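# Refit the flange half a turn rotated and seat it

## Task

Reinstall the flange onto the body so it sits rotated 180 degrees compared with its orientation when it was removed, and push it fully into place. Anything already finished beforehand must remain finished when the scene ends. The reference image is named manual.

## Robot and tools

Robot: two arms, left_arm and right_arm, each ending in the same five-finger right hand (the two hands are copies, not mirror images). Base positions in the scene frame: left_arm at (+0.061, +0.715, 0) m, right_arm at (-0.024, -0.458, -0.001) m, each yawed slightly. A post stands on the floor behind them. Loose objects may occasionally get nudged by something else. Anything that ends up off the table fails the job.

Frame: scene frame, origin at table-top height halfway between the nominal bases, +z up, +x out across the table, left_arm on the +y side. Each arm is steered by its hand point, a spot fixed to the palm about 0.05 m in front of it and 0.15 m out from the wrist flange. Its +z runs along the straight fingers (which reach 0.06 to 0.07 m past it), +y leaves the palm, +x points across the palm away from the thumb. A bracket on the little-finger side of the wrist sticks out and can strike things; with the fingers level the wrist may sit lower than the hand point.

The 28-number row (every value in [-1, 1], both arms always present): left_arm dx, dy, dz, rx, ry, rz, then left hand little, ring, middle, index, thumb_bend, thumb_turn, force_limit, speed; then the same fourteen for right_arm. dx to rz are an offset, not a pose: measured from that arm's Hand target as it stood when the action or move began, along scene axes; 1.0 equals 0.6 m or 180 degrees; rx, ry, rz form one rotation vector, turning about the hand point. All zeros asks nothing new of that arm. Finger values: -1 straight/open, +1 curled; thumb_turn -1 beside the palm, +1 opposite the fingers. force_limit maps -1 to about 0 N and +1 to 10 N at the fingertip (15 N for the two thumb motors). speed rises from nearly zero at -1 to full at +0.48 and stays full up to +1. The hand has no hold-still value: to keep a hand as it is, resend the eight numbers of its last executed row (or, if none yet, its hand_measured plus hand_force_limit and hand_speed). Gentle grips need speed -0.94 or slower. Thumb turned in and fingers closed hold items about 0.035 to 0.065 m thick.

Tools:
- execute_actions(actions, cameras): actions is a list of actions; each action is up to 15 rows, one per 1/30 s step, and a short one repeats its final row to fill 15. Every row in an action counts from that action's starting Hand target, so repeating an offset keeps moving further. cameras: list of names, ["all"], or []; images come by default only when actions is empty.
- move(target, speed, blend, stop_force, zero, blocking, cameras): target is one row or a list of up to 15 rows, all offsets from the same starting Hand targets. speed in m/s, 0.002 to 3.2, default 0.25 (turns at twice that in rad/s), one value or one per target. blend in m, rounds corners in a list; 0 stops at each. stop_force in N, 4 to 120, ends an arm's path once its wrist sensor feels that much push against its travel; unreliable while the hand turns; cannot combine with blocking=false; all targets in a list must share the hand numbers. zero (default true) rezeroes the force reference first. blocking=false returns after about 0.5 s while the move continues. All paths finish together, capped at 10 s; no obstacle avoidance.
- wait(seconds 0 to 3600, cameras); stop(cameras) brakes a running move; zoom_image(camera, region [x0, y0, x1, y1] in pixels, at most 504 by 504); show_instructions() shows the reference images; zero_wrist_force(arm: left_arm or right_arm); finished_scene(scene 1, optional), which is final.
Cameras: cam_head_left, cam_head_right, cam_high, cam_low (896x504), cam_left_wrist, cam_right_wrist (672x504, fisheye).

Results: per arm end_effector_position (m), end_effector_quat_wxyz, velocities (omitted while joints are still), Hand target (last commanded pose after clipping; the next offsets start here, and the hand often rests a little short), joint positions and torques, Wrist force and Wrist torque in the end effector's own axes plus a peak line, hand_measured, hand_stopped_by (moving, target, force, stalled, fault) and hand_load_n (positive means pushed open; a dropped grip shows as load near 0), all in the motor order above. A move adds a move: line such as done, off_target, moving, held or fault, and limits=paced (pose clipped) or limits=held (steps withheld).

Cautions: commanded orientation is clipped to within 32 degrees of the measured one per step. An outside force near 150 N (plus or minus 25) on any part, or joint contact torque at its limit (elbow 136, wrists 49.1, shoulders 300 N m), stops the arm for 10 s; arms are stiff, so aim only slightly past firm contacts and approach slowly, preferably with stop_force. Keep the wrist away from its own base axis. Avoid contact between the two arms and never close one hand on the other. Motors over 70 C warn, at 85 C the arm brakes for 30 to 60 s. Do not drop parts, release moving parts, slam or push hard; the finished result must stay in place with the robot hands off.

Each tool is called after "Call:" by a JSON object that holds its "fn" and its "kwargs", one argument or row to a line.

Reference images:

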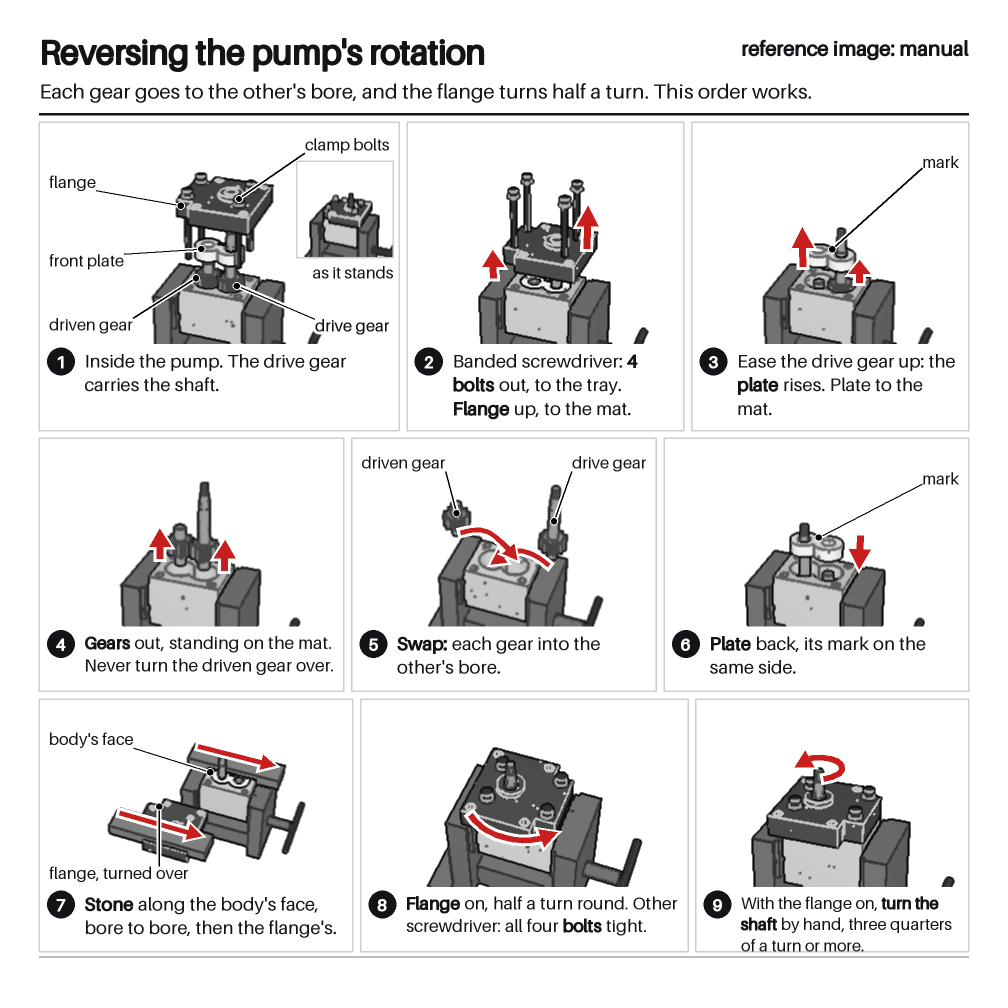

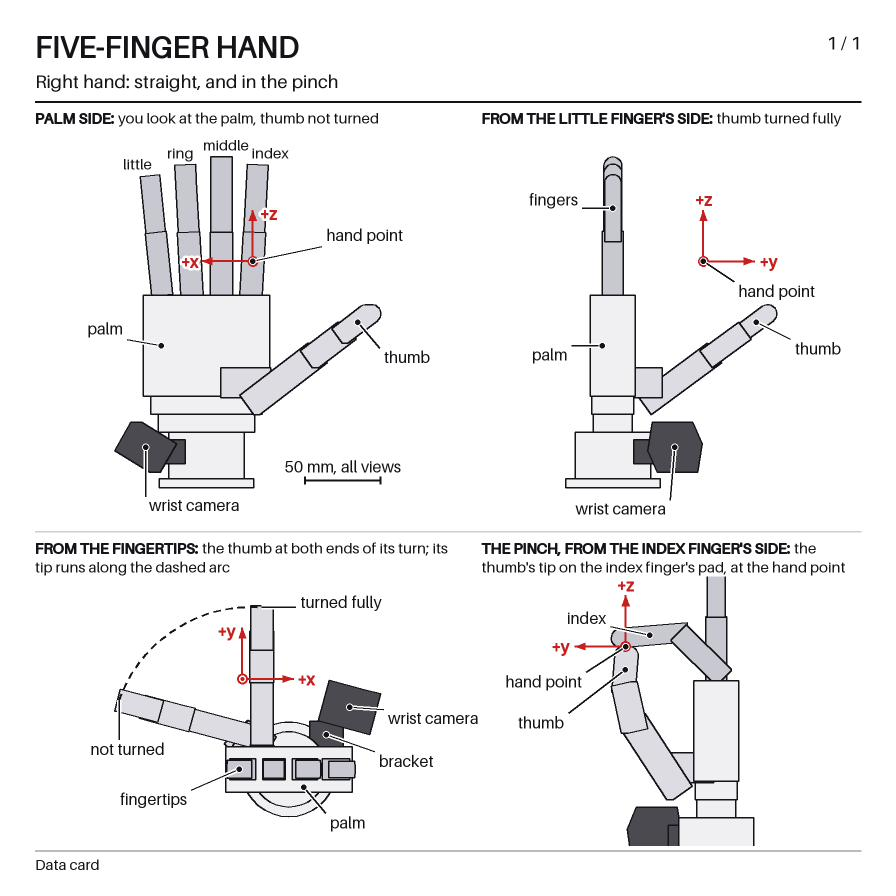

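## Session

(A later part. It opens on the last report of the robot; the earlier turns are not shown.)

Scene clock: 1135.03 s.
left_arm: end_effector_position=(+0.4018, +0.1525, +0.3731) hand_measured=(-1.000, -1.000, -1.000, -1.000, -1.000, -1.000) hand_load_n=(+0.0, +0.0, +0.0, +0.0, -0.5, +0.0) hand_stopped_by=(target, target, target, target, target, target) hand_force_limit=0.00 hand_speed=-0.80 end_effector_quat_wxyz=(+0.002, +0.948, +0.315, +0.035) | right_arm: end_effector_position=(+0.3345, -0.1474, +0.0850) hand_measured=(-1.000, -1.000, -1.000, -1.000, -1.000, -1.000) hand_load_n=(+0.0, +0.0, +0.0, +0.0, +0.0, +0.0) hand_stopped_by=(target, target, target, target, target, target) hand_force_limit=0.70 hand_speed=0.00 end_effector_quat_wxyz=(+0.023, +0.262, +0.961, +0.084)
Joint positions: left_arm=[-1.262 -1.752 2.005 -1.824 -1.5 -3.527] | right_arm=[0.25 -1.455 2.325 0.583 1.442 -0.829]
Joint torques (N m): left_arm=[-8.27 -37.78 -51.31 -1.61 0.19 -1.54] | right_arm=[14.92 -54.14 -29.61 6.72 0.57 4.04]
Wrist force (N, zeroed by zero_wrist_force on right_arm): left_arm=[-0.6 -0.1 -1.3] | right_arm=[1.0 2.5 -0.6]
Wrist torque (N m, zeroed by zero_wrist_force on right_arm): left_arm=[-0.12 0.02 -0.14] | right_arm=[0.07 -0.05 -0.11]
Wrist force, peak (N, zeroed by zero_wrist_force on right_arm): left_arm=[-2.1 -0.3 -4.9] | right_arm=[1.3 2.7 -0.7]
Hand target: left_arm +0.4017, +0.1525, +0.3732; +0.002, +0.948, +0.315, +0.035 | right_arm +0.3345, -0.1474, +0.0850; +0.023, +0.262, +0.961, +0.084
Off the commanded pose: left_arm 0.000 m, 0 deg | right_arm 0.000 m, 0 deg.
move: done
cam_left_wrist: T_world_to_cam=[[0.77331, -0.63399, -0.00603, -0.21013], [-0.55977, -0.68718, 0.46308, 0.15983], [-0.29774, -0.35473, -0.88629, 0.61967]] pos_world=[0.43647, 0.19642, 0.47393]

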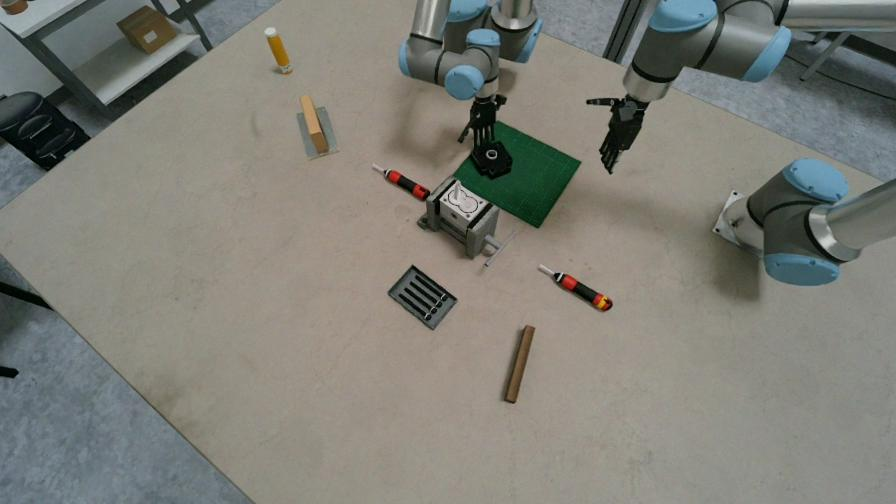

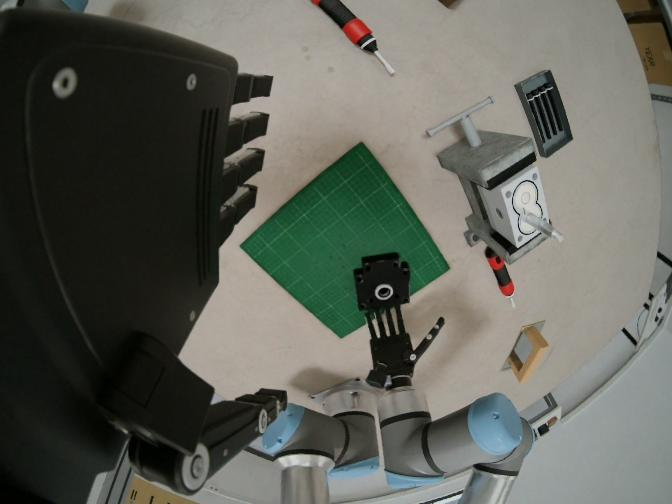

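Call:
{"fn": "move", "kwargs": {
  "target": [
    [-0.059,-0.2452,-0.2052,-0.0511,0.0193,-0.3756,-1,-1,-1,-1,-1,-1,0,-0.8,0,0,0,0,0,0,-1,-1,-1,-1,-1,-1,0.7,0],
    [-0.127,-0.3598,-0.3718,-0.0511,0.0193,-0.3756,-1,-1,-1,-1,-1,-1,0,-0.8,0,0,0,0,0,0,-1,-1,-1,-1,-1,-1,0.7,0]
  ],
  "speed": 0.15,
  "cameras": ["cam_left_wrist","cam_high","cam_right_wrist"]
}}

Scene clock: 1152.90 s.
left_arm: end_effector_position=(+0.3255, -0.0635, +0.1503) hand_measured=(-1.000, -1.000, -1.000, -1.000, -1.000, -1.000) hand_load_n=(+0.0, +0.0, +0.0, +0.0, +0.0, +0.0) hand_stopped_by=(target, target, target, target, target, target) hand_force_limit=0.00 hand_speed=-0.80 end_effector_quat_wxyz=(+0.084, +0.961, -0.264, -0.023) | right_arm: end_effector_position=(+0.3345, -0.1474, +0.0850) hand_measured=(-1.000, -1.000, -1.000, -1.000, -1.000, -1.000) hand_load_n=(+0.0, +0.0, +0.0, +0.0, +0.0, +0.0) hand_stopped_by=(target, target, target, target, target, target) hand_force_limit=0.70 hand_speed=0.00 end_effector_quat_wxyz=(+0.023, +0.262, +0.961, +0.084)
Joint positions: left_arm=[-1.286 -1.224 1.926 -2.4 -1.691 -2.382] | right_arm=[0.25 -1.455 2.325 0.583 1.442 -0.829]
Joint torques (N m): left_arm=[3.09 -59.67 -28.44 -2.7 -0.11 1.49] | right_arm=[14.04 -53.49 -30 6.61 1.2 4.24]
Wrist force (N, zeroed by zero_wrist_force on right_arm): left_arm=[-0.4 -0.6 -1.8] | right_arm=[1.1 2.3 -0.8]
Wrist torque (N m, zeroed by zero_wrist_force on right_arm): left_arm=[-0.10 0.00 -0.03] | right_arm=[0.04 -0.06 -0.11]
Wrist force, peak (N, zeroed by zero_wrist_force on right_arm): left_arm=[-0.7 -1.8 -3.8] | right_arm=[1.2 2.9 -0.9]
Hand target: left_arm +0.3255, -0.0634, +0.1501; +0.084, +0.961, -0.264, -0.023 | right_arm +0.3345, -0.1474, +0.0850; +0.023, +0.262, +0.961, +0.084
Off the commanded pose: left_arm 0.000 m, 0 deg | right_arm 0.000 m, 0 deg.
move: done
cam_left_wrist: T_world_to_cam=[[-0.28658, -0.95024, 0.12209, 0.01626], [-0.78133, 0.30556, 0.5442, 0.19481], [-0.55443, 0.06057, -0.83003, 0.42426]] pos_world=[0.39209, -0.06977, 0.24415]
cam_right_wrist: T_world_to_cam=[[0.31611, 0.93259, 0.1742, 0.02628], [0.78364, -0.36017, 0.50615, -0.35614], [0.53477, -0.02349, -0.84467, 0.01038]] pos_world=[0.26523, -0.15253, 0.18445]
Images, in order (width x height): cam_high 896x504, cam_left_wrist 672x504, cam_right_wrist 672x504.

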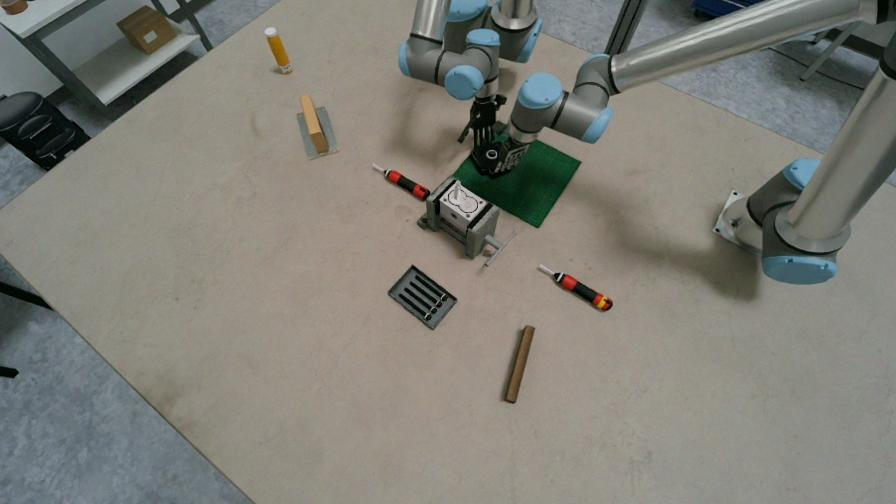

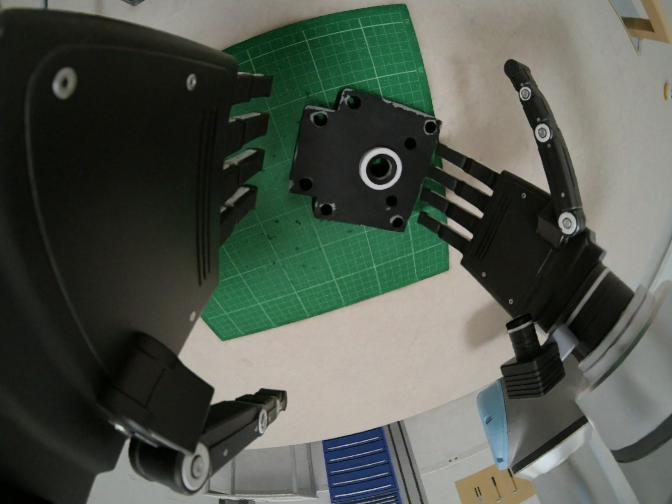

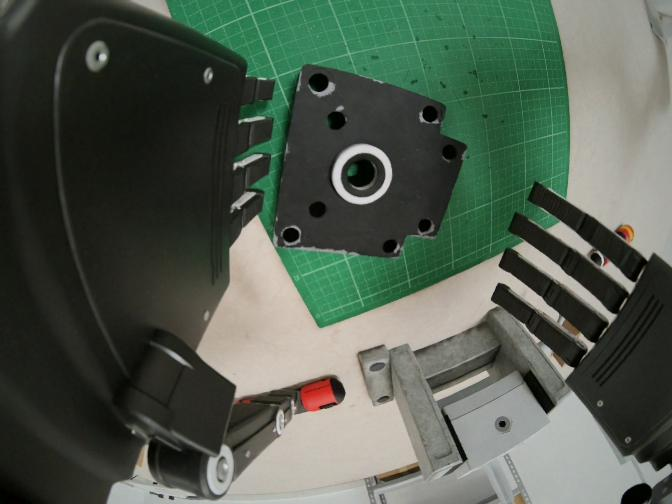

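Call:
{"fn": "move", "kwargs": {
  "target": [0,0,-0.109,0,0,0,-1,-1,-1,-1,-1,-1,0,-0.8,0,0,0,0,0,0,-1,-1,-1,-1,-1,-1,0.7,0],
  "speed": 0.03,
  "stop_force": 8,
  "cameras": ["cam_left_wrist","cam_high","cam_right_wrist"]
}}

Scene clock: 1161.47 s.
left_arm: end_effector_position=(+0.3255, -0.0634, +0.0847) hand_measured=(-1.000, -1.000, -1.000, -1.000, -1.000, -1.000) hand_load_n=(+0.0, +0.0, +0.0, +0.0, +0.0, +0.0) hand_stopped_by=(target, target, target, target, target, target) hand_force_limit=0.00 hand_speed=-0.80 end_effector_quat_wxyz=(+0.084, +0.961, -0.264, -0.023) | right_arm: end_effector_position=(+0.3345, -0.1474, +0.0850) hand_measured=(-1.000, -1.000, -1.000, -1.000, -1.000, -1.000) hand_load_n=(+0.0, +0.0, +0.0, +0.5, -0.5, -0.5) hand_stopped_by=(target, target, target, target, target, target) hand_force_limit=0.70 hand_speed=0.00 end_effector_quat_wxyz=(+0.023, +0.262, +0.961, +0.084)
Joint positions: left_arm=[-1.286 -1.145 1.961 -2.514 -1.692 -2.382] | right_arm=[0.25 -1.455 2.325 0.583 1.442 -0.829]
Joint torques (N m): left_arm=[6.77 -76.52 -40 -1.78 -2.81 1.22] | right_arm=[13.32 -52.1 -29.48 6.42 1.38 4.46]
Wrist force (N, zeroed by zero_wrist_force on right_arm): left_arm=[-0.4 -0.7 -2.1] | right_arm=[1.3 2.3 -0.7]
Wrist torque (N m, zeroed by zero_wrist_force on right_arm): left_arm=[-0.09 0.02 -0.02] | right_arm=[0.04 -0.10 -0.09]
Wrist force, peak (N, zeroed by zero_wrist_force on right_arm): left_arm=[-0.9 -0.5 -2.4] | right_arm=[1.3 2.7 -0.8]
Hand target: left_arm +0.3255, -0.0634, +0.0847; +0.084, +0.961, -0.264, -0.023 | right_arm +0.3345, -0.1474, +0.0850; +0.023, +0.262, +0.961, +0.084
Off the commanded pose: left_arm 0.000 m, 0 deg | right_arm 0.000 m, 0 deg.
move: done
cam_left_wrist: T_world_to_cam=[[-0.2866, -0.95026, 0.1219, 0.02439], [-0.78128, 0.30546, 0.54432, 0.23037], [-0.55449, 0.06076, -0.82997, 0.36991]] pos_world=[0.39209, -0.06967, 0.17865]
cam_right_wrist: T_world_to_cam=[[0.31611, 0.93259, 0.1742, 0.02628], [0.78364, -0.36017, 0.50615, -0.35614], [0.53477, -0.02349, -0.84467, 0.01038]] pos_world=[0.26523, -0.15253, 0.18445]
Images, in order (width x height): cam_high 896x504, cam_left_wrist 672x504, cam_right_wrist 672x504.

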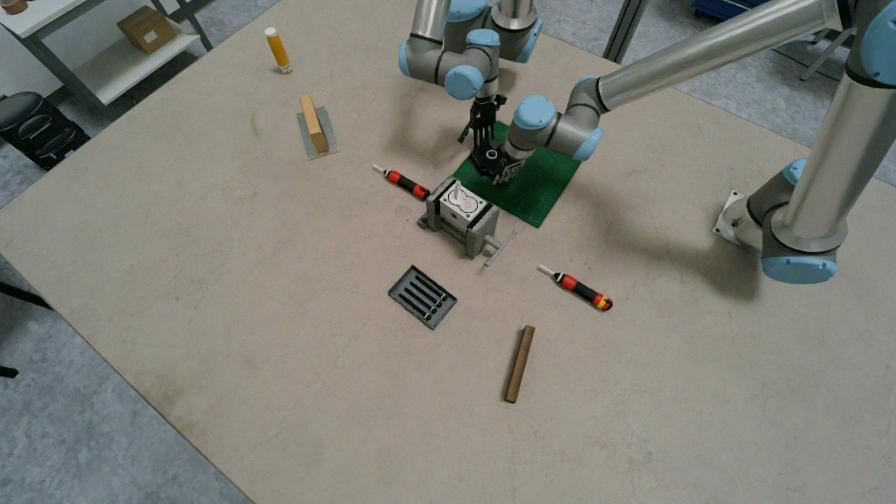

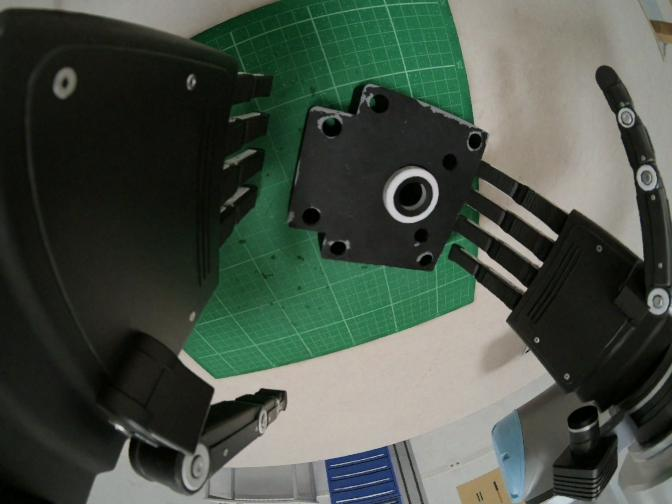

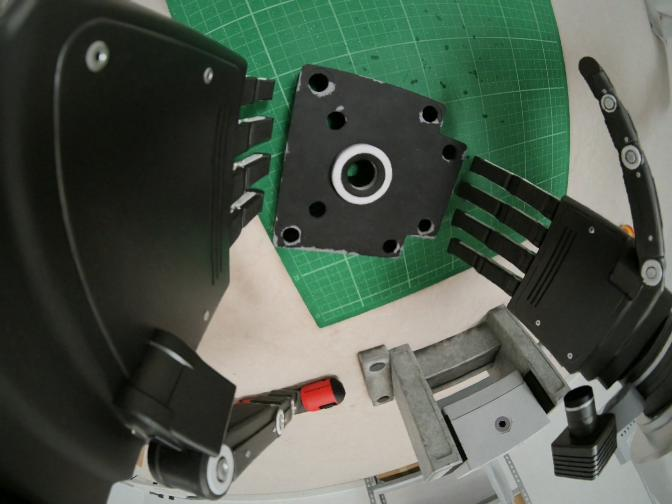

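Call:
{"fn": "move", "kwargs": {
  "target": [0,0,0,0,0,0,-1,-1,-1,-1,-1,-1,0,-0.8,0.0213,0.0358,0,0,0,0,-1,-1,-1,-1,-1,-1,0.7,0],
  "speed": 0.01,
  "stop_force": 4,
  "cameras": ["cam_right_wrist"]
}}

Call:
{"fn": "move", "kwargs": {
  "target": [-0.0255,-0.043,0,0,0,0,-1,-1,-1,-1,-1,-1,0,-0.8,0,0,0,0,0,0,-1,-1,-1,-1,-1,-1,0.7,0],
  "speed": 0.01,
  "stop_force": 4,
  "cameras": ["cam_left_wrist","cam_right_wrist"]
}}

Scene clock: 1175.40 s.
left_arm: end_effector_position=(+0.3255, -0.0634, +0.0847) hand_measured=(-1.000, -1.000, -1.000, -1.000, -1.000, -1.000) hand_load_n=(+0.0, +0.0, +0.0, +0.0, +0.0, +0.0) hand_stopped_by=(target, target, target, target, target, target) hand_force_limit=0.00 hand_speed=-0.80 end_effector_quat_wxyz=(+0.084, +0.961, -0.264, -0.023) | right_arm: end_effector_position=(+0.3403, -0.1377, +0.0850) hand_measured=(-1.000, -1.000, -1.000, -1.000, -1.000, -1.000) hand_load_n=(+0.0, +0.0, +0.0, +0.0, +0.0, +0.0) hand_stopped_by=(target, target, target, target, target, target) hand_force_limit=0.70 hand_speed=0.00 end_effector_quat_wxyz=(+0.023, +0.262, +0.961, +0.084)
Joint positions: left_arm=[-1.286 -1.145 1.961 -2.514 -1.692 -2.382] | right_arm=[0.275 -1.438 2.304 0.584 1.445 -0.803]
Joint torques (N m): left_arm=[5.45 -76.7 -40.05 -2 -2.79 -0.58] | right_arm=[-11.29 -56.56 -18.17 -0.62 -3.83 -3.4]
Wrist force (N, zeroed by zero_wrist_force on right_arm): left_arm=[-0.6 -0.6 -2.0] | right_arm=[0.2 -1.4 -2.9]
Wrist torque (N m, zeroed by zero_wrist_force on right_arm): left_arm=[-0.08 0.03 -0.02] | right_arm=[0.35 -0.03 -0.12]
Wrist force, peak (N, zeroed by zero_wrist_force on right_arm): left_arm=[-0.7 -0.4 -2.4] | right_arm=[-0.1 -7.5 -6.0]
Hand target: left_arm +0.3255, -0.0634, +0.0847; +0.084, +0.961, -0.264, -0.023 | right_arm +0.3403, -0.1377, +0.0850; +0.023, +0.262, +0.961, +0.084 (not the last commanded pose)
Off the commanded pose: left_arm 0.000 m, 0 deg | right_arm 0.014 m, 0 deg.
move: contact (right_arm)
cam_right_wrist: T_world_to_cam=[[0.31611, 0.93259, 0.1742, 0.0154], [0.78364, -0.36017, 0.50615, -0.35719], [0.53477, -0.02349, -0.84467, 0.0075]] pos_world=[0.27103, -0.14283, 0.18445]

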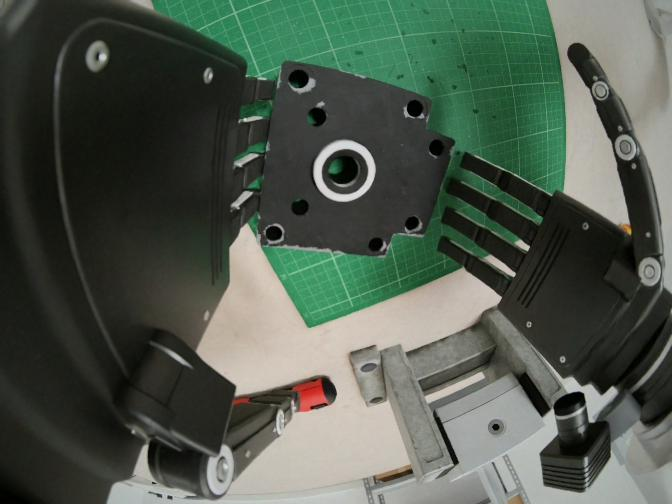

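Scene clock: 1178.60 s.
left_arm: end_effector_position=(+0.3145, -0.0820, +0.0847) hand_measured=(-1.000, -1.000, -1.000, -1.000, -1.000, -1.000) hand_load_n=(+0.0, +0.0, +0.5, +0.0, +0.0, +0.0) hand_stopped_by=(target, target, target, target, target, target) hand_force_limit=0.00 hand_speed=-0.80 end_effector_quat_wxyz=(+0.084, +0.961, -0.264, -0.023) | right_arm: end_effector_position=(+0.3403, -0.1377, +0.0850) hand_measured=(-1.000, -1.000, -1.000, -1.000, -1.000, -1.000) hand_load_n=(+0.0, +0.0, +0.0, +0.0, +0.0, +0.0) hand_stopped_by=(target, target, target, target, target, target) hand_force_limit=0.70 hand_speed=0.00 end_effector_quat_wxyz=(+0.023, +0.262, +0.961, +0.084)
Joint positions: left_arm=[-1.305 -1.13 1.937 -2.507 -1.689 -2.401] | right_arm=[0.275 -1.438 2.304 0.584 1.445 -0.803]
Joint torques (N m): left_arm=[3.94 -78.36 -26.71 -8.55 -4.79 1.3] | right_arm=[-10.17 -57.26 -18.06 -0.47 -3.52 -3.36]
Wrist force (N, zeroed by zero_wrist_force on right_arm): left_arm=[-0.2 -5.8 -4.3] | right_arm=[0.5 -1.4 -2.7]
Wrist torque (N m, zeroed by zero_wrist_force on right_arm): left_arm=[0.30 0.12 -0.07] | right_arm=[0.34 -0.07 -0.11]
Wrist force, peak (N, zeroed by zero_wrist_force on right_arm): left_arm=[-1.3 -10.4 -9.3] | right_arm=[0.6 -1.9 -3.3]
Hand target: left_arm +0.3145, -0.0820, +0.0847; +0.084, +0.961, -0.264, -0.023 (not the last commanded pose) | right_arm +0.3403, -0.1377, +0.0850; +0.023, +0.262, +0.961, +0.084
Off the commanded pose: left_arm 0.008 m, 0 deg | right_arm 0.000 m, 0 deg.
move: contact (left_arm)
cam_left_wrist: T_world_to_cam=[[-0.28658, -0.95027, 0.12189, 0.00347], [-0.78129, 0.30544, 0.54433, 0.22755], [-0.55449, 0.06076, -0.82997, 0.36487]] pos_world=[0.38109, -0.08837, 0.17855]
cam_right_wrist: T_world_to_cam=[[0.31611, 0.93259, 0.1742, 0.0154], [0.78364, -0.36017, 0.50615, -0.35719], [0.53477, -0.02349, -0.84467, 0.0075]] pos_world=[0.27103, -0.14283, 0.18445]

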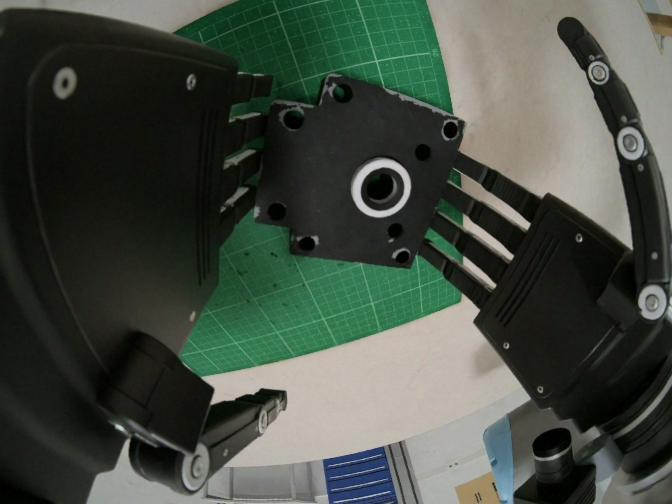

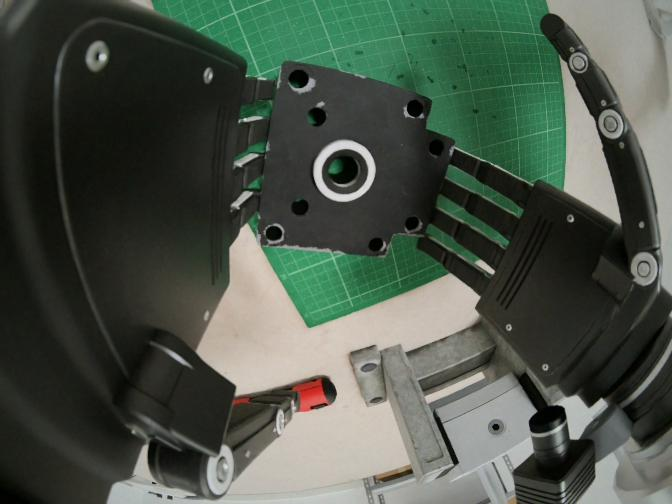

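Call:
{"fn": "move", "kwargs": {
  "target": [-0.0051,-0.0086,0,0,0,0,-1,-1,-1,-1,-1,-1,0,-0.8,0,0,0,0,0,0,-1,-1,-1,-1,-1,-1,0.7,0],
  "speed": 0.004,
  "stop_force": 15,
  "cameras": ["cam_left_wrist","cam_right_wrist"]
}}

Scene clock: 1187.07 s.
left_arm: end_effector_position=(+0.3141, -0.0827, +0.0847) hand_measured=(-1.000, -1.000, -1.000, -1.000, -1.000, -1.000) hand_load_n=(+0.0, +0.0, +2.5, +0.0, +0.0, +0.0) hand_stopped_by=(target, target, target, target, target, target) hand_force_limit=0.00 hand_speed=-0.80 end_effector_quat_wxyz=(+0.084, +0.961, -0.264, -0.023) | right_arm: end_effector_position=(+0.3403, -0.1377, +0.0850) hand_measured=(-1.000, -1.000, -1.000, -1.000, -1.000, -1.000) hand_load_n=(+0.0, +0.0, +0.0, -0.5, +0.0, +0.0) hand_stopped_by=(target, target, target, target, target, target) hand_force_limit=0.70 hand_speed=0.00 end_effector_quat_wxyz=(+0.023, +0.262, +0.961, +0.084)
Joint positions: left_arm=[-1.306 -1.129 1.936 -2.506 -1.689 -2.402] | right_arm=[0.275 -1.438 2.304 0.584 1.445 -0.803]
Joint torques (N m): left_arm=[-4.99 -75.42 -32.23 -11.03 -3.68 1.4] | right_arm=[-12.39 -55.14 -20.58 -0.69 -2.45 -3.26]
Wrist force (N, zeroed by zero_wrist_force on right_arm): left_arm=[-1.2 -19.9 -13.0] | right_arm=[0.6 -1.4 -3.3]
Wrist torque (N m, zeroed by zero_wrist_force on right_arm): left_arm=[1.72 0.24 -0.42] | right_arm=[0.41 -0.07 -0.09]
Wrist force, peak (N, zeroed by zero_wrist_force on right_arm): left_arm=[-1.6 -21.5 -14.9] | right_arm=[0.5 -2.2 -3.5]
Hand target: left_arm +0.3141, -0.0827, +0.0847; +0.084, +0.961, -0.264, -0.023 (not the last commanded pose) | right_arm +0.3403, -0.1377, +0.0850; +0.023, +0.262, +0.961, +0.084
Off the commanded pose: left_arm 0.005 m, 0 deg | right_arm 0.000 m, 0 deg.
move: contact (left_arm)
cam_left_wrist: T_world_to_cam=[[-0.28651, -0.95029, 0.12189, 0.00275], [-0.78123, 0.30537, 0.54445, 0.22731], [-0.55461, 0.06076, -0.82989, 0.3648]] pos_world=[0.38069, -0.08897, 0.17865]
cam_right_wrist: T_world_to_cam=[[0.31611, 0.93259, 0.1742, 0.0154], [0.78364, -0.36017, 0.50615, -0.35719], [0.53477, -0.02349, -0.84467, 0.0075]] pos_world=[0.27103, -0.14283, 0.18445]

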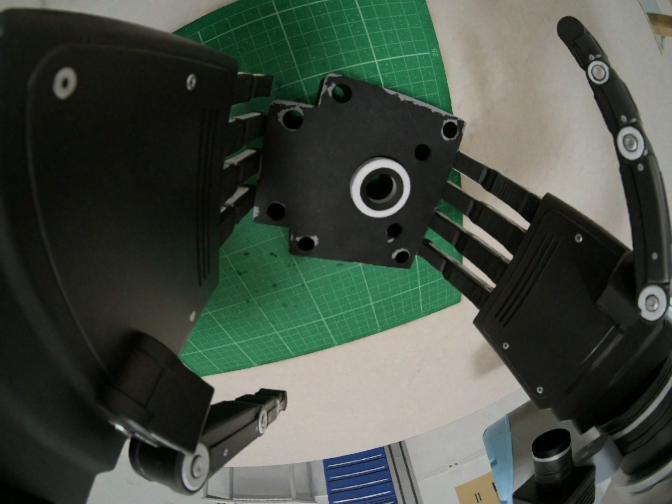

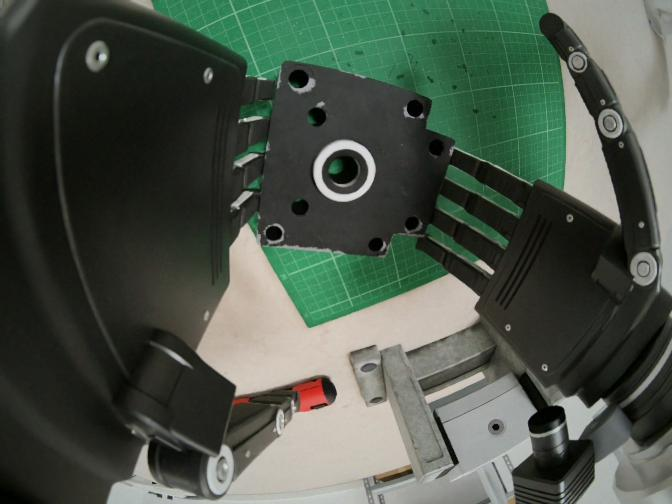

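Call:
{"fn": "move", "kwargs": {
  "target": [0,0,0,0,0,0,-1,-1,-1,-1,-1,-1,0,-0.8,0.0051,0.0086,0,0,0,0,-1,-1,-1,-1,-1,-1,0.7,0],
  "speed": 0.004,
  "stop_force": 20,
  "cameras": ["cam_left_wrist","cam_right_wrist"]
}}

Scene clock: 1200.80 s.
left_arm: end_effector_position=(+0.3141, -0.0827, +0.0847) hand_measured=(-1.000, -1.000, -1.000, -1.000, -1.000, -1.000) hand_load_n=(+0.0, +0.0, +2.5, +0.0, -0.5, +0.0) hand_stopped_by=(target, target, target, target, target, target) hand_force_limit=0.00 hand_speed=-0.80 end_effector_quat_wxyz=(+0.084, +0.961, -0.264, -0.023) | right_arm: end_effector_position=(+0.3408, -0.1369, +0.0850) hand_measured=(-1.000, -1.000, -1.000, -1.000, -1.000, -1.000) hand_load_n=(+0.0, +0.0, +1.0, +0.0, +0.0, +0.0) hand_stopped_by=(target, target, target, target, target, target) hand_force_limit=0.70 hand_speed=0.00 end_effector_quat_wxyz=(+0.023, +0.262, +0.961, +0.084)
Joint positions: left_arm=[-1.306 -1.129 1.936 -2.506 -1.689 -2.402] | right_arm=[0.277 -1.437 2.302 0.584 1.446 -0.801]
Joint torques (N m): left_arm=[-4.04 -76.81 -32.64 -11.36 -7.23 1.34] | right_arm=[-6.34 -57.9 -23.87 -5.18 -7.81 -3.46]
Wrist force (N, zeroed by zero_wrist_force on right_arm): left_arm=[-1.2 -19.8 -13.2] | right_arm=[-1.0 -19.4 -13.3]
Wrist torque (N m, zeroed by zero_wrist_force on right_arm): left_arm=[1.73 0.22 -0.41] | right_arm=[1.98 0.01 -0.64]
Wrist force, peak (N, zeroed by zero_wrist_force on right_arm): left_arm=[-1.5 -20.4 -13.1] | right_arm=[-1.2 -22.7 -14.5]
Hand target: left_arm +0.3141, -0.0827, +0.0847; +0.084, +0.961, -0.264, -0.023 | right_arm +0.3408, -0.1369, +0.0850; +0.023, +0.262, +0.961, +0.084 (not the last commanded pose)
Off the commanded pose: left_arm 0.000 m, 0 deg | right_arm 0.005 m, 0 deg.
move: contact (right_arm)
cam_left_wrist: T_world_to_cam=[[-0.28649, -0.9503, 0.12188, 0.00274], [-0.78124, 0.30535, 0.54445, 0.22731], [-0.55461, 0.06076, -0.82989, 0.3648]] pos_world=[0.38069, -0.08897, 0.17865]
cam_right_wrist: T_world_to_cam=[[0.31612, 0.9326, 0.17415, 0.0145], [0.78356, -0.36014, 0.50629, -0.3573], [0.53489, -0.02359, -0.8446, 0.00719]] pos_world=[0.27153, -0.14203, 0.18445]

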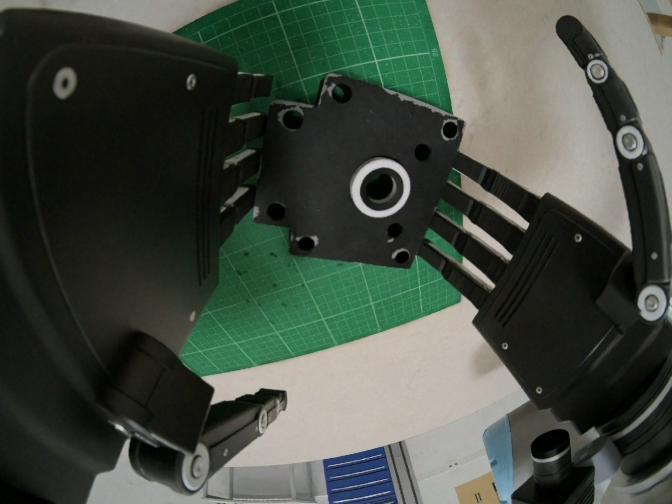

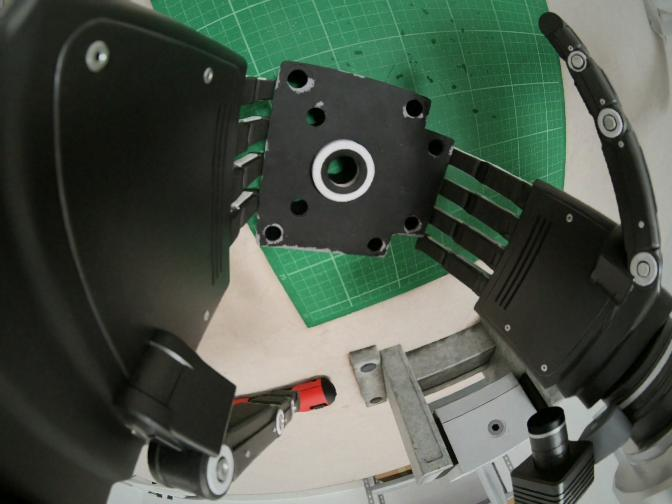

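Call:
{"fn": "move", "kwargs": {
  "target": [
    [0.0034,0.0057,0,0,0,0,-1,-1,-1,-1,-1,-1,0,-0.8,-0.0034,-0.0057,0,0,0,0,-1,-1,-1,-1,-1,-1,0.7,0],
    [-0.0031,-0.0052,-0.0107,0.0334,-0.0199,0,-1,-1,-1,-1,-1,-1,0,-0.8,0.003,0.005,-0.0107,-0.0334,0.0199,0,-1,-1,-1,-1,-1,-1,0.7,0]
  ],
  "speed": 0.03,
  "cameras": ["cam_left_wrist","cam_right_wrist"]
}}

Scene clock: 1219.07 s.
left_arm: end_effector_position=(+0.3122, -0.0859, +0.0783) hand_measured=(-1.000, -1.000, -1.000, -1.000, -1.000, -1.000) hand_load_n=(+0.0, +0.0, +0.0, +0.0, +0.0, +0.0) hand_stopped_by=(target, target, target, target, target, target) hand_force_limit=0.00 hand_speed=-0.80 end_effector_quat_wxyz=(+0.025, +0.964, -0.264, -0.007) | right_arm: end_effector_position=(+0.3426, -0.1339, +0.0785) hand_measured=(-1.000, -1.000, -1.000, -1.000, -1.000, -1.000) hand_load_n=(+0.0, +0.0, +0.0, +0.0, -0.5, +0.0) hand_stopped_by=(target, target, target, target, target, target) hand_force_limit=0.70 hand_speed=0.00 end_effector_quat_wxyz=(+0.007, +0.263, +0.965, +0.025)
Joint positions: left_arm=[-1.336 -1.123 1.888 -2.376 -1.605 -2.425] | right_arm=[0.346 -1.375 2.238 0.669 1.536 -0.739]
Joint torques (N m): left_arm=[5.42 -70.36 -27.18 -7.52 -3.54 1.02] | right_arm=[-13.48 -61.37 -15.78 2 -2.55 -2.41]
Wrist force (N, zeroed by zero_wrist_force on right_arm): left_arm=[-1.0 0.5 -2.0] | right_arm=[1.9 1.4 -1.1]
Wrist torque (N m, zeroed by zero_wrist_force on right_arm): left_arm=[0.07 0.11 0.00] | right_arm=[-0.06 -0.22 -0.09]
Wrist force, peak (N, zeroed by zero_wrist_force on right_arm): left_arm=[-1.3 -20.3 -13.5] | right_arm=[-1.5 -19.7 -13.1]
Hand target: left_arm +0.3122, -0.0858, +0.0783; +0.025, +0.964, -0.264, -0.007 | right_arm +0.3426, -0.1339, +0.0786; +0.007, +0.262, +0.965, +0.025
Off the commanded pose: left_arm 0.000 m, 0 deg | right_arm 0.000 m, 0 deg.
move: done
cam_left_wrist: T_world_to_cam=[[-0.29043, -0.95689, 0.00347, 0.00987], [-0.81479, 0.2492, 0.52346, 0.23769], [-0.50176, 0.1492, -0.85204, 0.35146]] pos_world=[0.37288, -0.10223, 0.175]
cam_right_wrist: T_world_to_cam=[[0.32347, 0.94463, 0.0552, 0.02072], [0.81487, -0.30774, 0.4912, -0.35691], [0.48099, -0.11391, -0.8693, 0.00922]] pos_world=[0.2797, -0.12835, 0.18219]

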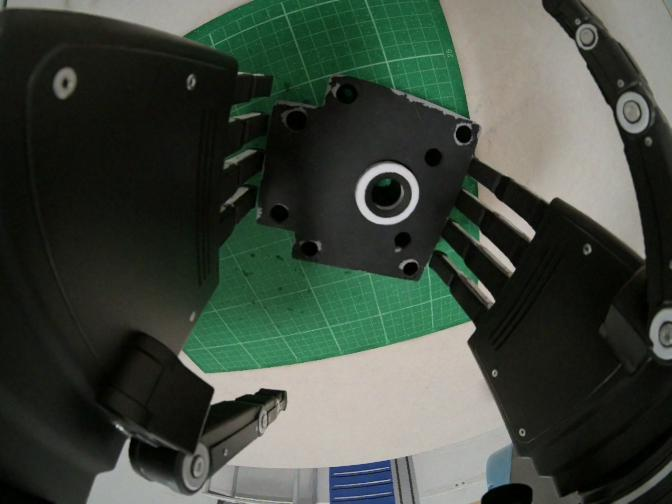

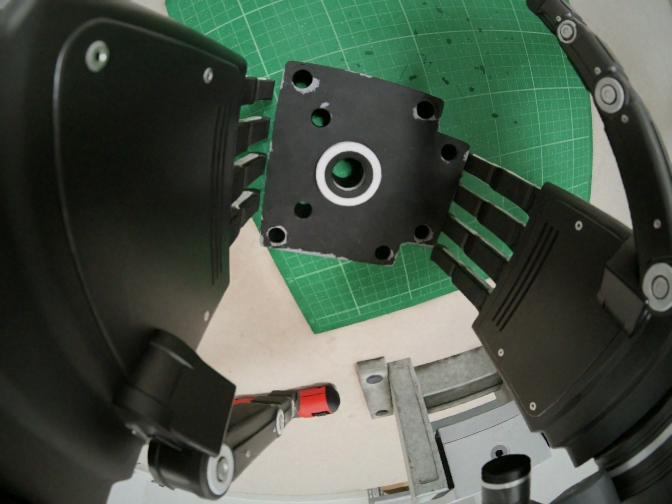

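Call:
{"fn": "zero_wrist_force", "kwargs": {
  "arm": "left_arm"
}}

Call:
{"fn": "zero_wrist_force", "kwargs": {
  "arm": "right_arm"
}}

Call:
{"fn": "move", "kwargs": {
  "target": [-0.0085,-0.0143,0,0,0,0,-1,-1,-1,-1,-1,-1,0,-0.8,0.0085,0.0143,0,0,0,0,-1,-1,-1,-1,-1,-1,0.7,0],
  "speed": 0.005,
  "stop_force": 8
}}

Wrist force sensor zeroed.

Wrist force sensor zeroed.

Scene clock: 1226.33 s.
left_arm: end_effector_position=(+0.3100, -0.0895, +0.0783) hand_measured=(-1.000, -1.000, -1.000, -1.000, -1.000, -1.000) hand_load_n=(+0.0, +0.0, +1.0, +0.0, +0.0, +0.0) hand_stopped_by=(target, target, target, target, target, target) hand_force_limit=0.00 hand_speed=-0.80 end_effector_quat_wxyz=(+0.025, +0.964, -0.264, -0.007) | right_arm: end_effector_position=(+0.3447, -0.1303, +0.0786) hand_measured=(-1.000, -1.000, -1.000, -1.000, -1.000, -1.000) hand_load_n=(+0.0, +0.0, +0.0, +0.0, +0.0, +0.0) hand_stopped_by=(target, target, target, target, target, target) hand_force_limit=0.70 hand_speed=0.00 end_effector_quat_wxyz=(+0.007, +0.262, +0.965, +0.025)
Joint positions: left_arm=[-1.339 -1.12 1.883 -2.374 -1.605 -2.429] | right_arm=[0.354 -1.369 2.23 0.671 1.536 -0.731]
Joint torques (N m): left_arm=[0.77 -76.98 -29.65 -9.28 -5.24 1.56] | right_arm=[-9.22 -62.3 -19.34 -1.09 -4.23 -3.4]
Wrist force (N, zeroed by zero_wrist_force): left_arm=[-0.7 -9.4 -6.0] | right_arm=[-1.4 -6.9 -2.8]
Wrist torque (N m, zeroed by zero_wrist_force): left_arm=[0.92 0.10 -0.29] | right_arm=[0.69 -0.02 -0.15]
Wrist force, peak (N, zeroed by zero_wrist_force): left_arm=[-1.4 -11.9 -7.2] | right_arm=[-1.8 -11.5 -4.7]
Hand target: left_arm +0.3100, -0.0895, +0.0783; +0.025, +0.964, -0.264, -0.007 (not the last commanded pose) | right_arm +0.3448, -0.1303, +0.0786; +0.007, +0.262, +0.965, +0.025 (not the last commanded pose)
Off the commanded pose: left_arm 0.006 m, 0 deg | right_arm 0.006 m, 0 deg.
move: contact (left_arm, right_arm)

Call:
{"fn": "move", "kwargs": {
  "target": [-0.0051,-0.0086,0,0,0,0,-1,-1,-1,-1,-1,-1,0,-0.8,0.0051,0.0086,0,0,0,0,-1,-1,-1,-1,-1,-1,0.7,0],
  "speed": 0.003,
  "stop_force": 25,
  "zero": false
}}

Call:
{"fn": "move", "kwargs": {
  "target": [0,0,0.0017,0,0,0,-1,-1,-1,-1,-1,-1,0,-0.8,0,0,0.0017,0,0,0,-1,-1,-1,-1,-1,-1,0.7,0],
  "speed": 0.003
}}

Scene clock: 1239.53 s.
left_arm: end_effector_position=(+0.3098, -0.0900, +0.0783) hand_measured=(-1.000, -1.000, -1.000, -1.000, -1.000, -1.000) hand_load_n=(+0.0, +1.0, +2.0, +0.5, +0.0, +0.0) hand_stopped_by=(target, target, target, target, target, target) hand_force_limit=0.00 hand_speed=-0.80 end_effector_quat_wxyz=(+0.025, +0.964, -0.264, -0.007) | right_arm: end_effector_position=(+0.3450, -0.1299, +0.0786) hand_measured=(-1.000, -1.000, -1.000, -1.000, -1.000, -1.000) hand_load_n=(+0.0, +0.0, +0.5, +0.5, +0.0, +0.0) hand_stopped_by=(target, target, target, target, target, target) hand_force_limit=0.70 hand_speed=0.00 end_effector_quat_wxyz=(+0.007, +0.262, +0.965, +0.025)
Joint positions: left_arm=[-1.34 -1.12 1.882 -2.373 -1.605 -2.429] | right_arm=[0.355 -1.369 2.229 0.671 1.536 -0.731]
Joint torques (N m): left_arm=[-7.45 -72.06 -33.3 -12.85 -4.57 1.05] | right_arm=[-8.32 -62.14 -24.28 -5.14 -7.98 -3.95]
Wrist force (N, zeroed by zero_wrist_force): left_arm=[-2.9 -26.4 -16.5] | right_arm=[-4.5 -23.3 -7.5]
Wrist torque (N m, zeroed by zero_wrist_force): left_arm=[2.47 0.28 -0.87] | right_arm=[1.91 -0.05 -0.57]
Wrist force, peak (N, zeroed by zero_wrist_force): left_arm=[-3.5 -27.9 -17.0] | right_arm=[-5.3 -26.9 -7.9]
Hand target: left_arm +0.3098, -0.0899, +0.0783; +0.025, +0.964, -0.264, -0.007 (not the last commanded pose) | right_arm +0.3450, -0.1299, +0.0786; +0.007, +0.262, +0.965, +0.025 (not the last commanded pose)
Off the commanded pose: left_arm 0.005 m, 0 deg | right_arm 0.006 m, 0 deg.
move: contact (left_arm, right_arm)

Scene clock: 1240.10 s.
left_arm: end_effector_position=(+0.3098, -0.0899, +0.0793) hand_measured=(-1.000, -1.000, -1.000, -1.000, -1.000, -1.000) hand_load_n=(+0.0, +1.0, +1.5, +0.0, +0.0, +0.0) hand_stopped_by=(target, target, target, target, target, target) hand_force_limit=0.00 hand_speed=-0.80 end_effector_quat_wxyz=(+0.025, +0.964, -0.264, -0.007) | right_arm: end_effector_position=(+0.3450, -0.1298, +0.0796) hand_measured=(-1.000, -1.000, -1.000, -1.000, -1.000, -1.000) hand_load_n=(+0.0, +0.0, +0.5, +0.0, +0.0, +0.0) hand_stopped_by=(target, target, target, target, target, target) hand_force_limit=0.70 hand_speed=0.00 end_effector_quat_wxyz=(+0.007, +0.262, +0.965, +0.025)
Joint positions: left_arm=[-1.34 -1.121 1.882 -2.372 -1.605 -2.429] | right_arm=[0.355 -1.37 2.229 0.673 1.536 -0.731]
Joint torques (N m): left_arm=[-5.83 -88.28 -53.3 -8.35 -4.8 1.47] | right_arm=[-8.17 -66.15 -43.27 2.35 -4.24 -3.3]
Wrist force (N, zeroed by zero_wrist_force): left_arm=[-0.1 -16.7 8.3] | right_arm=[-0.4 -18.5 9.3]
Wrist torque (N m, zeroed by zero_wrist_force): left_arm=[0.53 -0.32 -0.52] | right_arm=[0.73 -0.09 -0.31]
Wrist force, peak (N, zeroed by zero_wrist_force): left_arm=[-2.5 -26.3 -16.5] | right_arm=[-4.2 -22.9 -7.2]
Hand target: left_arm +0.3098, -0.0899, +0.0793; +0.025, +0.964, -0.264, -0.007 | right_arm +0.3450, -0.1299, +0.0796; +0.007, +0.262, +0.965, +0.025
Off the commanded pose: left_arm 0.000 m, 0 deg | right_arm 0.000 m, 0 deg.
move: done

Call:
{"fn": "move", "kwargs": {
  "target": [0,0,0.0017,0,0,0,-1,-1,-1,-1,-1,-1,0,-0.8,0,0,0.0017,0,0,0,-1,-1,-1,-1,-1,-1,0.7,0],
  "speed": 0.003,
  "cameras": ["cam_left_wrist","cam_right_wrist"]
}}

Scene clock: 1245.73 s.
left_arm: end_effector_position=(+0.3098, -0.0900, +0.0804) hand_measured=(-1.000, -1.000, -1.000, -1.000, -1.000, -1.000) hand_load_n=(+0.0, +1.0, +1.5, +0.0, -0.5, +0.0) hand_stopped_by=(target, target, target, target, target, target) hand_force_limit=0.00 hand_speed=-0.80 end_effector_quat_wxyz=(+0.025, +0.964, -0.264, -0.007) | right_arm: end_effector_position=(+0.3450, -0.1298, +0.0806) hand_measured=(-1.000, -1.000, -1.000, -1.000, -1.000, -1.000) hand_load_n=(+0.0, +0.0, +0.5, +0.0, +0.0, +0.0) hand_stopped_by=(target, target, target, target, target, target) hand_force_limit=0.70 hand_speed=0.00 end_effector_quat_wxyz=(+0.007, +0.262, +0.965, +0.025)
Joint positions: left_arm=[-1.34 -1.122 1.881 -2.37 -1.605 -2.429] | right_arm=[0.355 -1.372 2.228 0.676 1.536 -0.731]
Joint torques (N m): left_arm=[-7.12 -86.32 -55.66 -8.56 -4.57 1.29] | right_arm=[-8.43 -66.28 -42.25 2.79 -1.76 -1.45]
Wrist force (N, zeroed by zero_wrist_force): left_arm=[0.0 -19.1 10.1] | right_arm=[-0.4 -18.1 10.7]
Wrist torque (N m, zeroed by zero_wrist_force): left_arm=[0.57 -0.29 -0.60] | right_arm=[0.63 -0.14 -0.32]
Wrist force, peak (N, zeroed by zero_wrist_force): left_arm=[-1.0 -20.0 9.5] | right_arm=[0.3 -19.3 10.5]
Hand target: left_arm +0.3098, -0.0899, +0.0804; +0.025, +0.964, -0.264, -0.007 | right_arm +0.3450, -0.1299, +0.0806; +0.007, +0.262, +0.965, +0.025
Off the commanded pose: left_arm 0.000 m, 0 deg | right_arm 0.000 m, 0 deg.
move: done
cam_left_wrist: T_world_to_cam=[[-0.29029, -0.95693, 0.00359, 0.00526], [-0.81468, 0.2491, 0.52369, 0.23553], [-0.50203, 0.14909, -0.8519, 0.3527]] pos_world=[0.37048, -0.10623, 0.1771]
cam_right_wrist: T_world_to_cam=[[0.32329, 0.94467, 0.0555, 0.01596], [0.81482, -0.30772, 0.49131, -0.35858], [0.4812, -0.11361, -0.86922, 0.01024]] pos_world=[0.2821, -0.12426, 0.18419]

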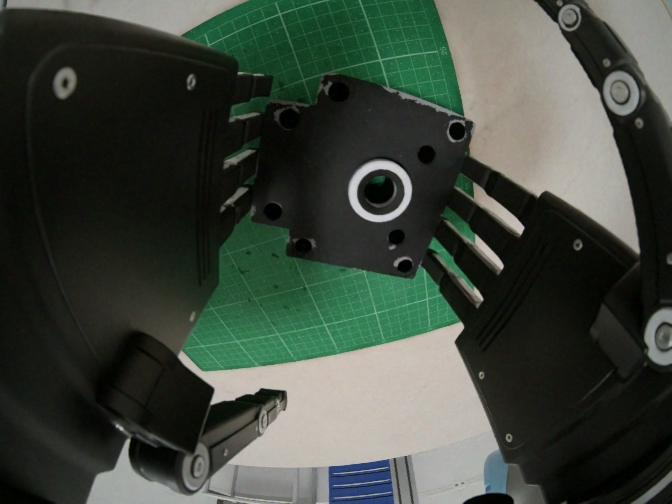

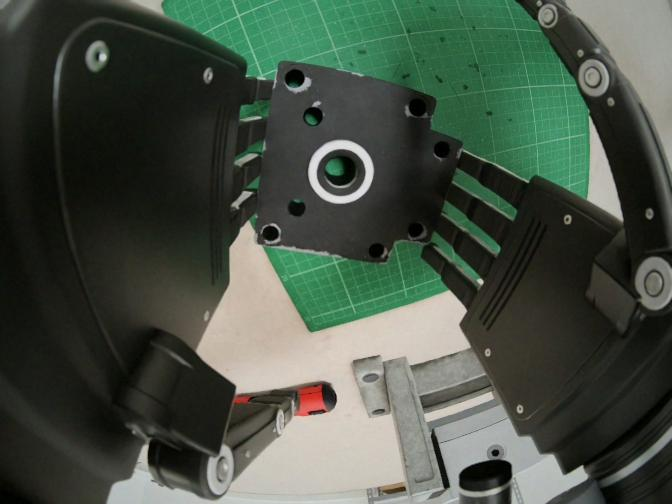

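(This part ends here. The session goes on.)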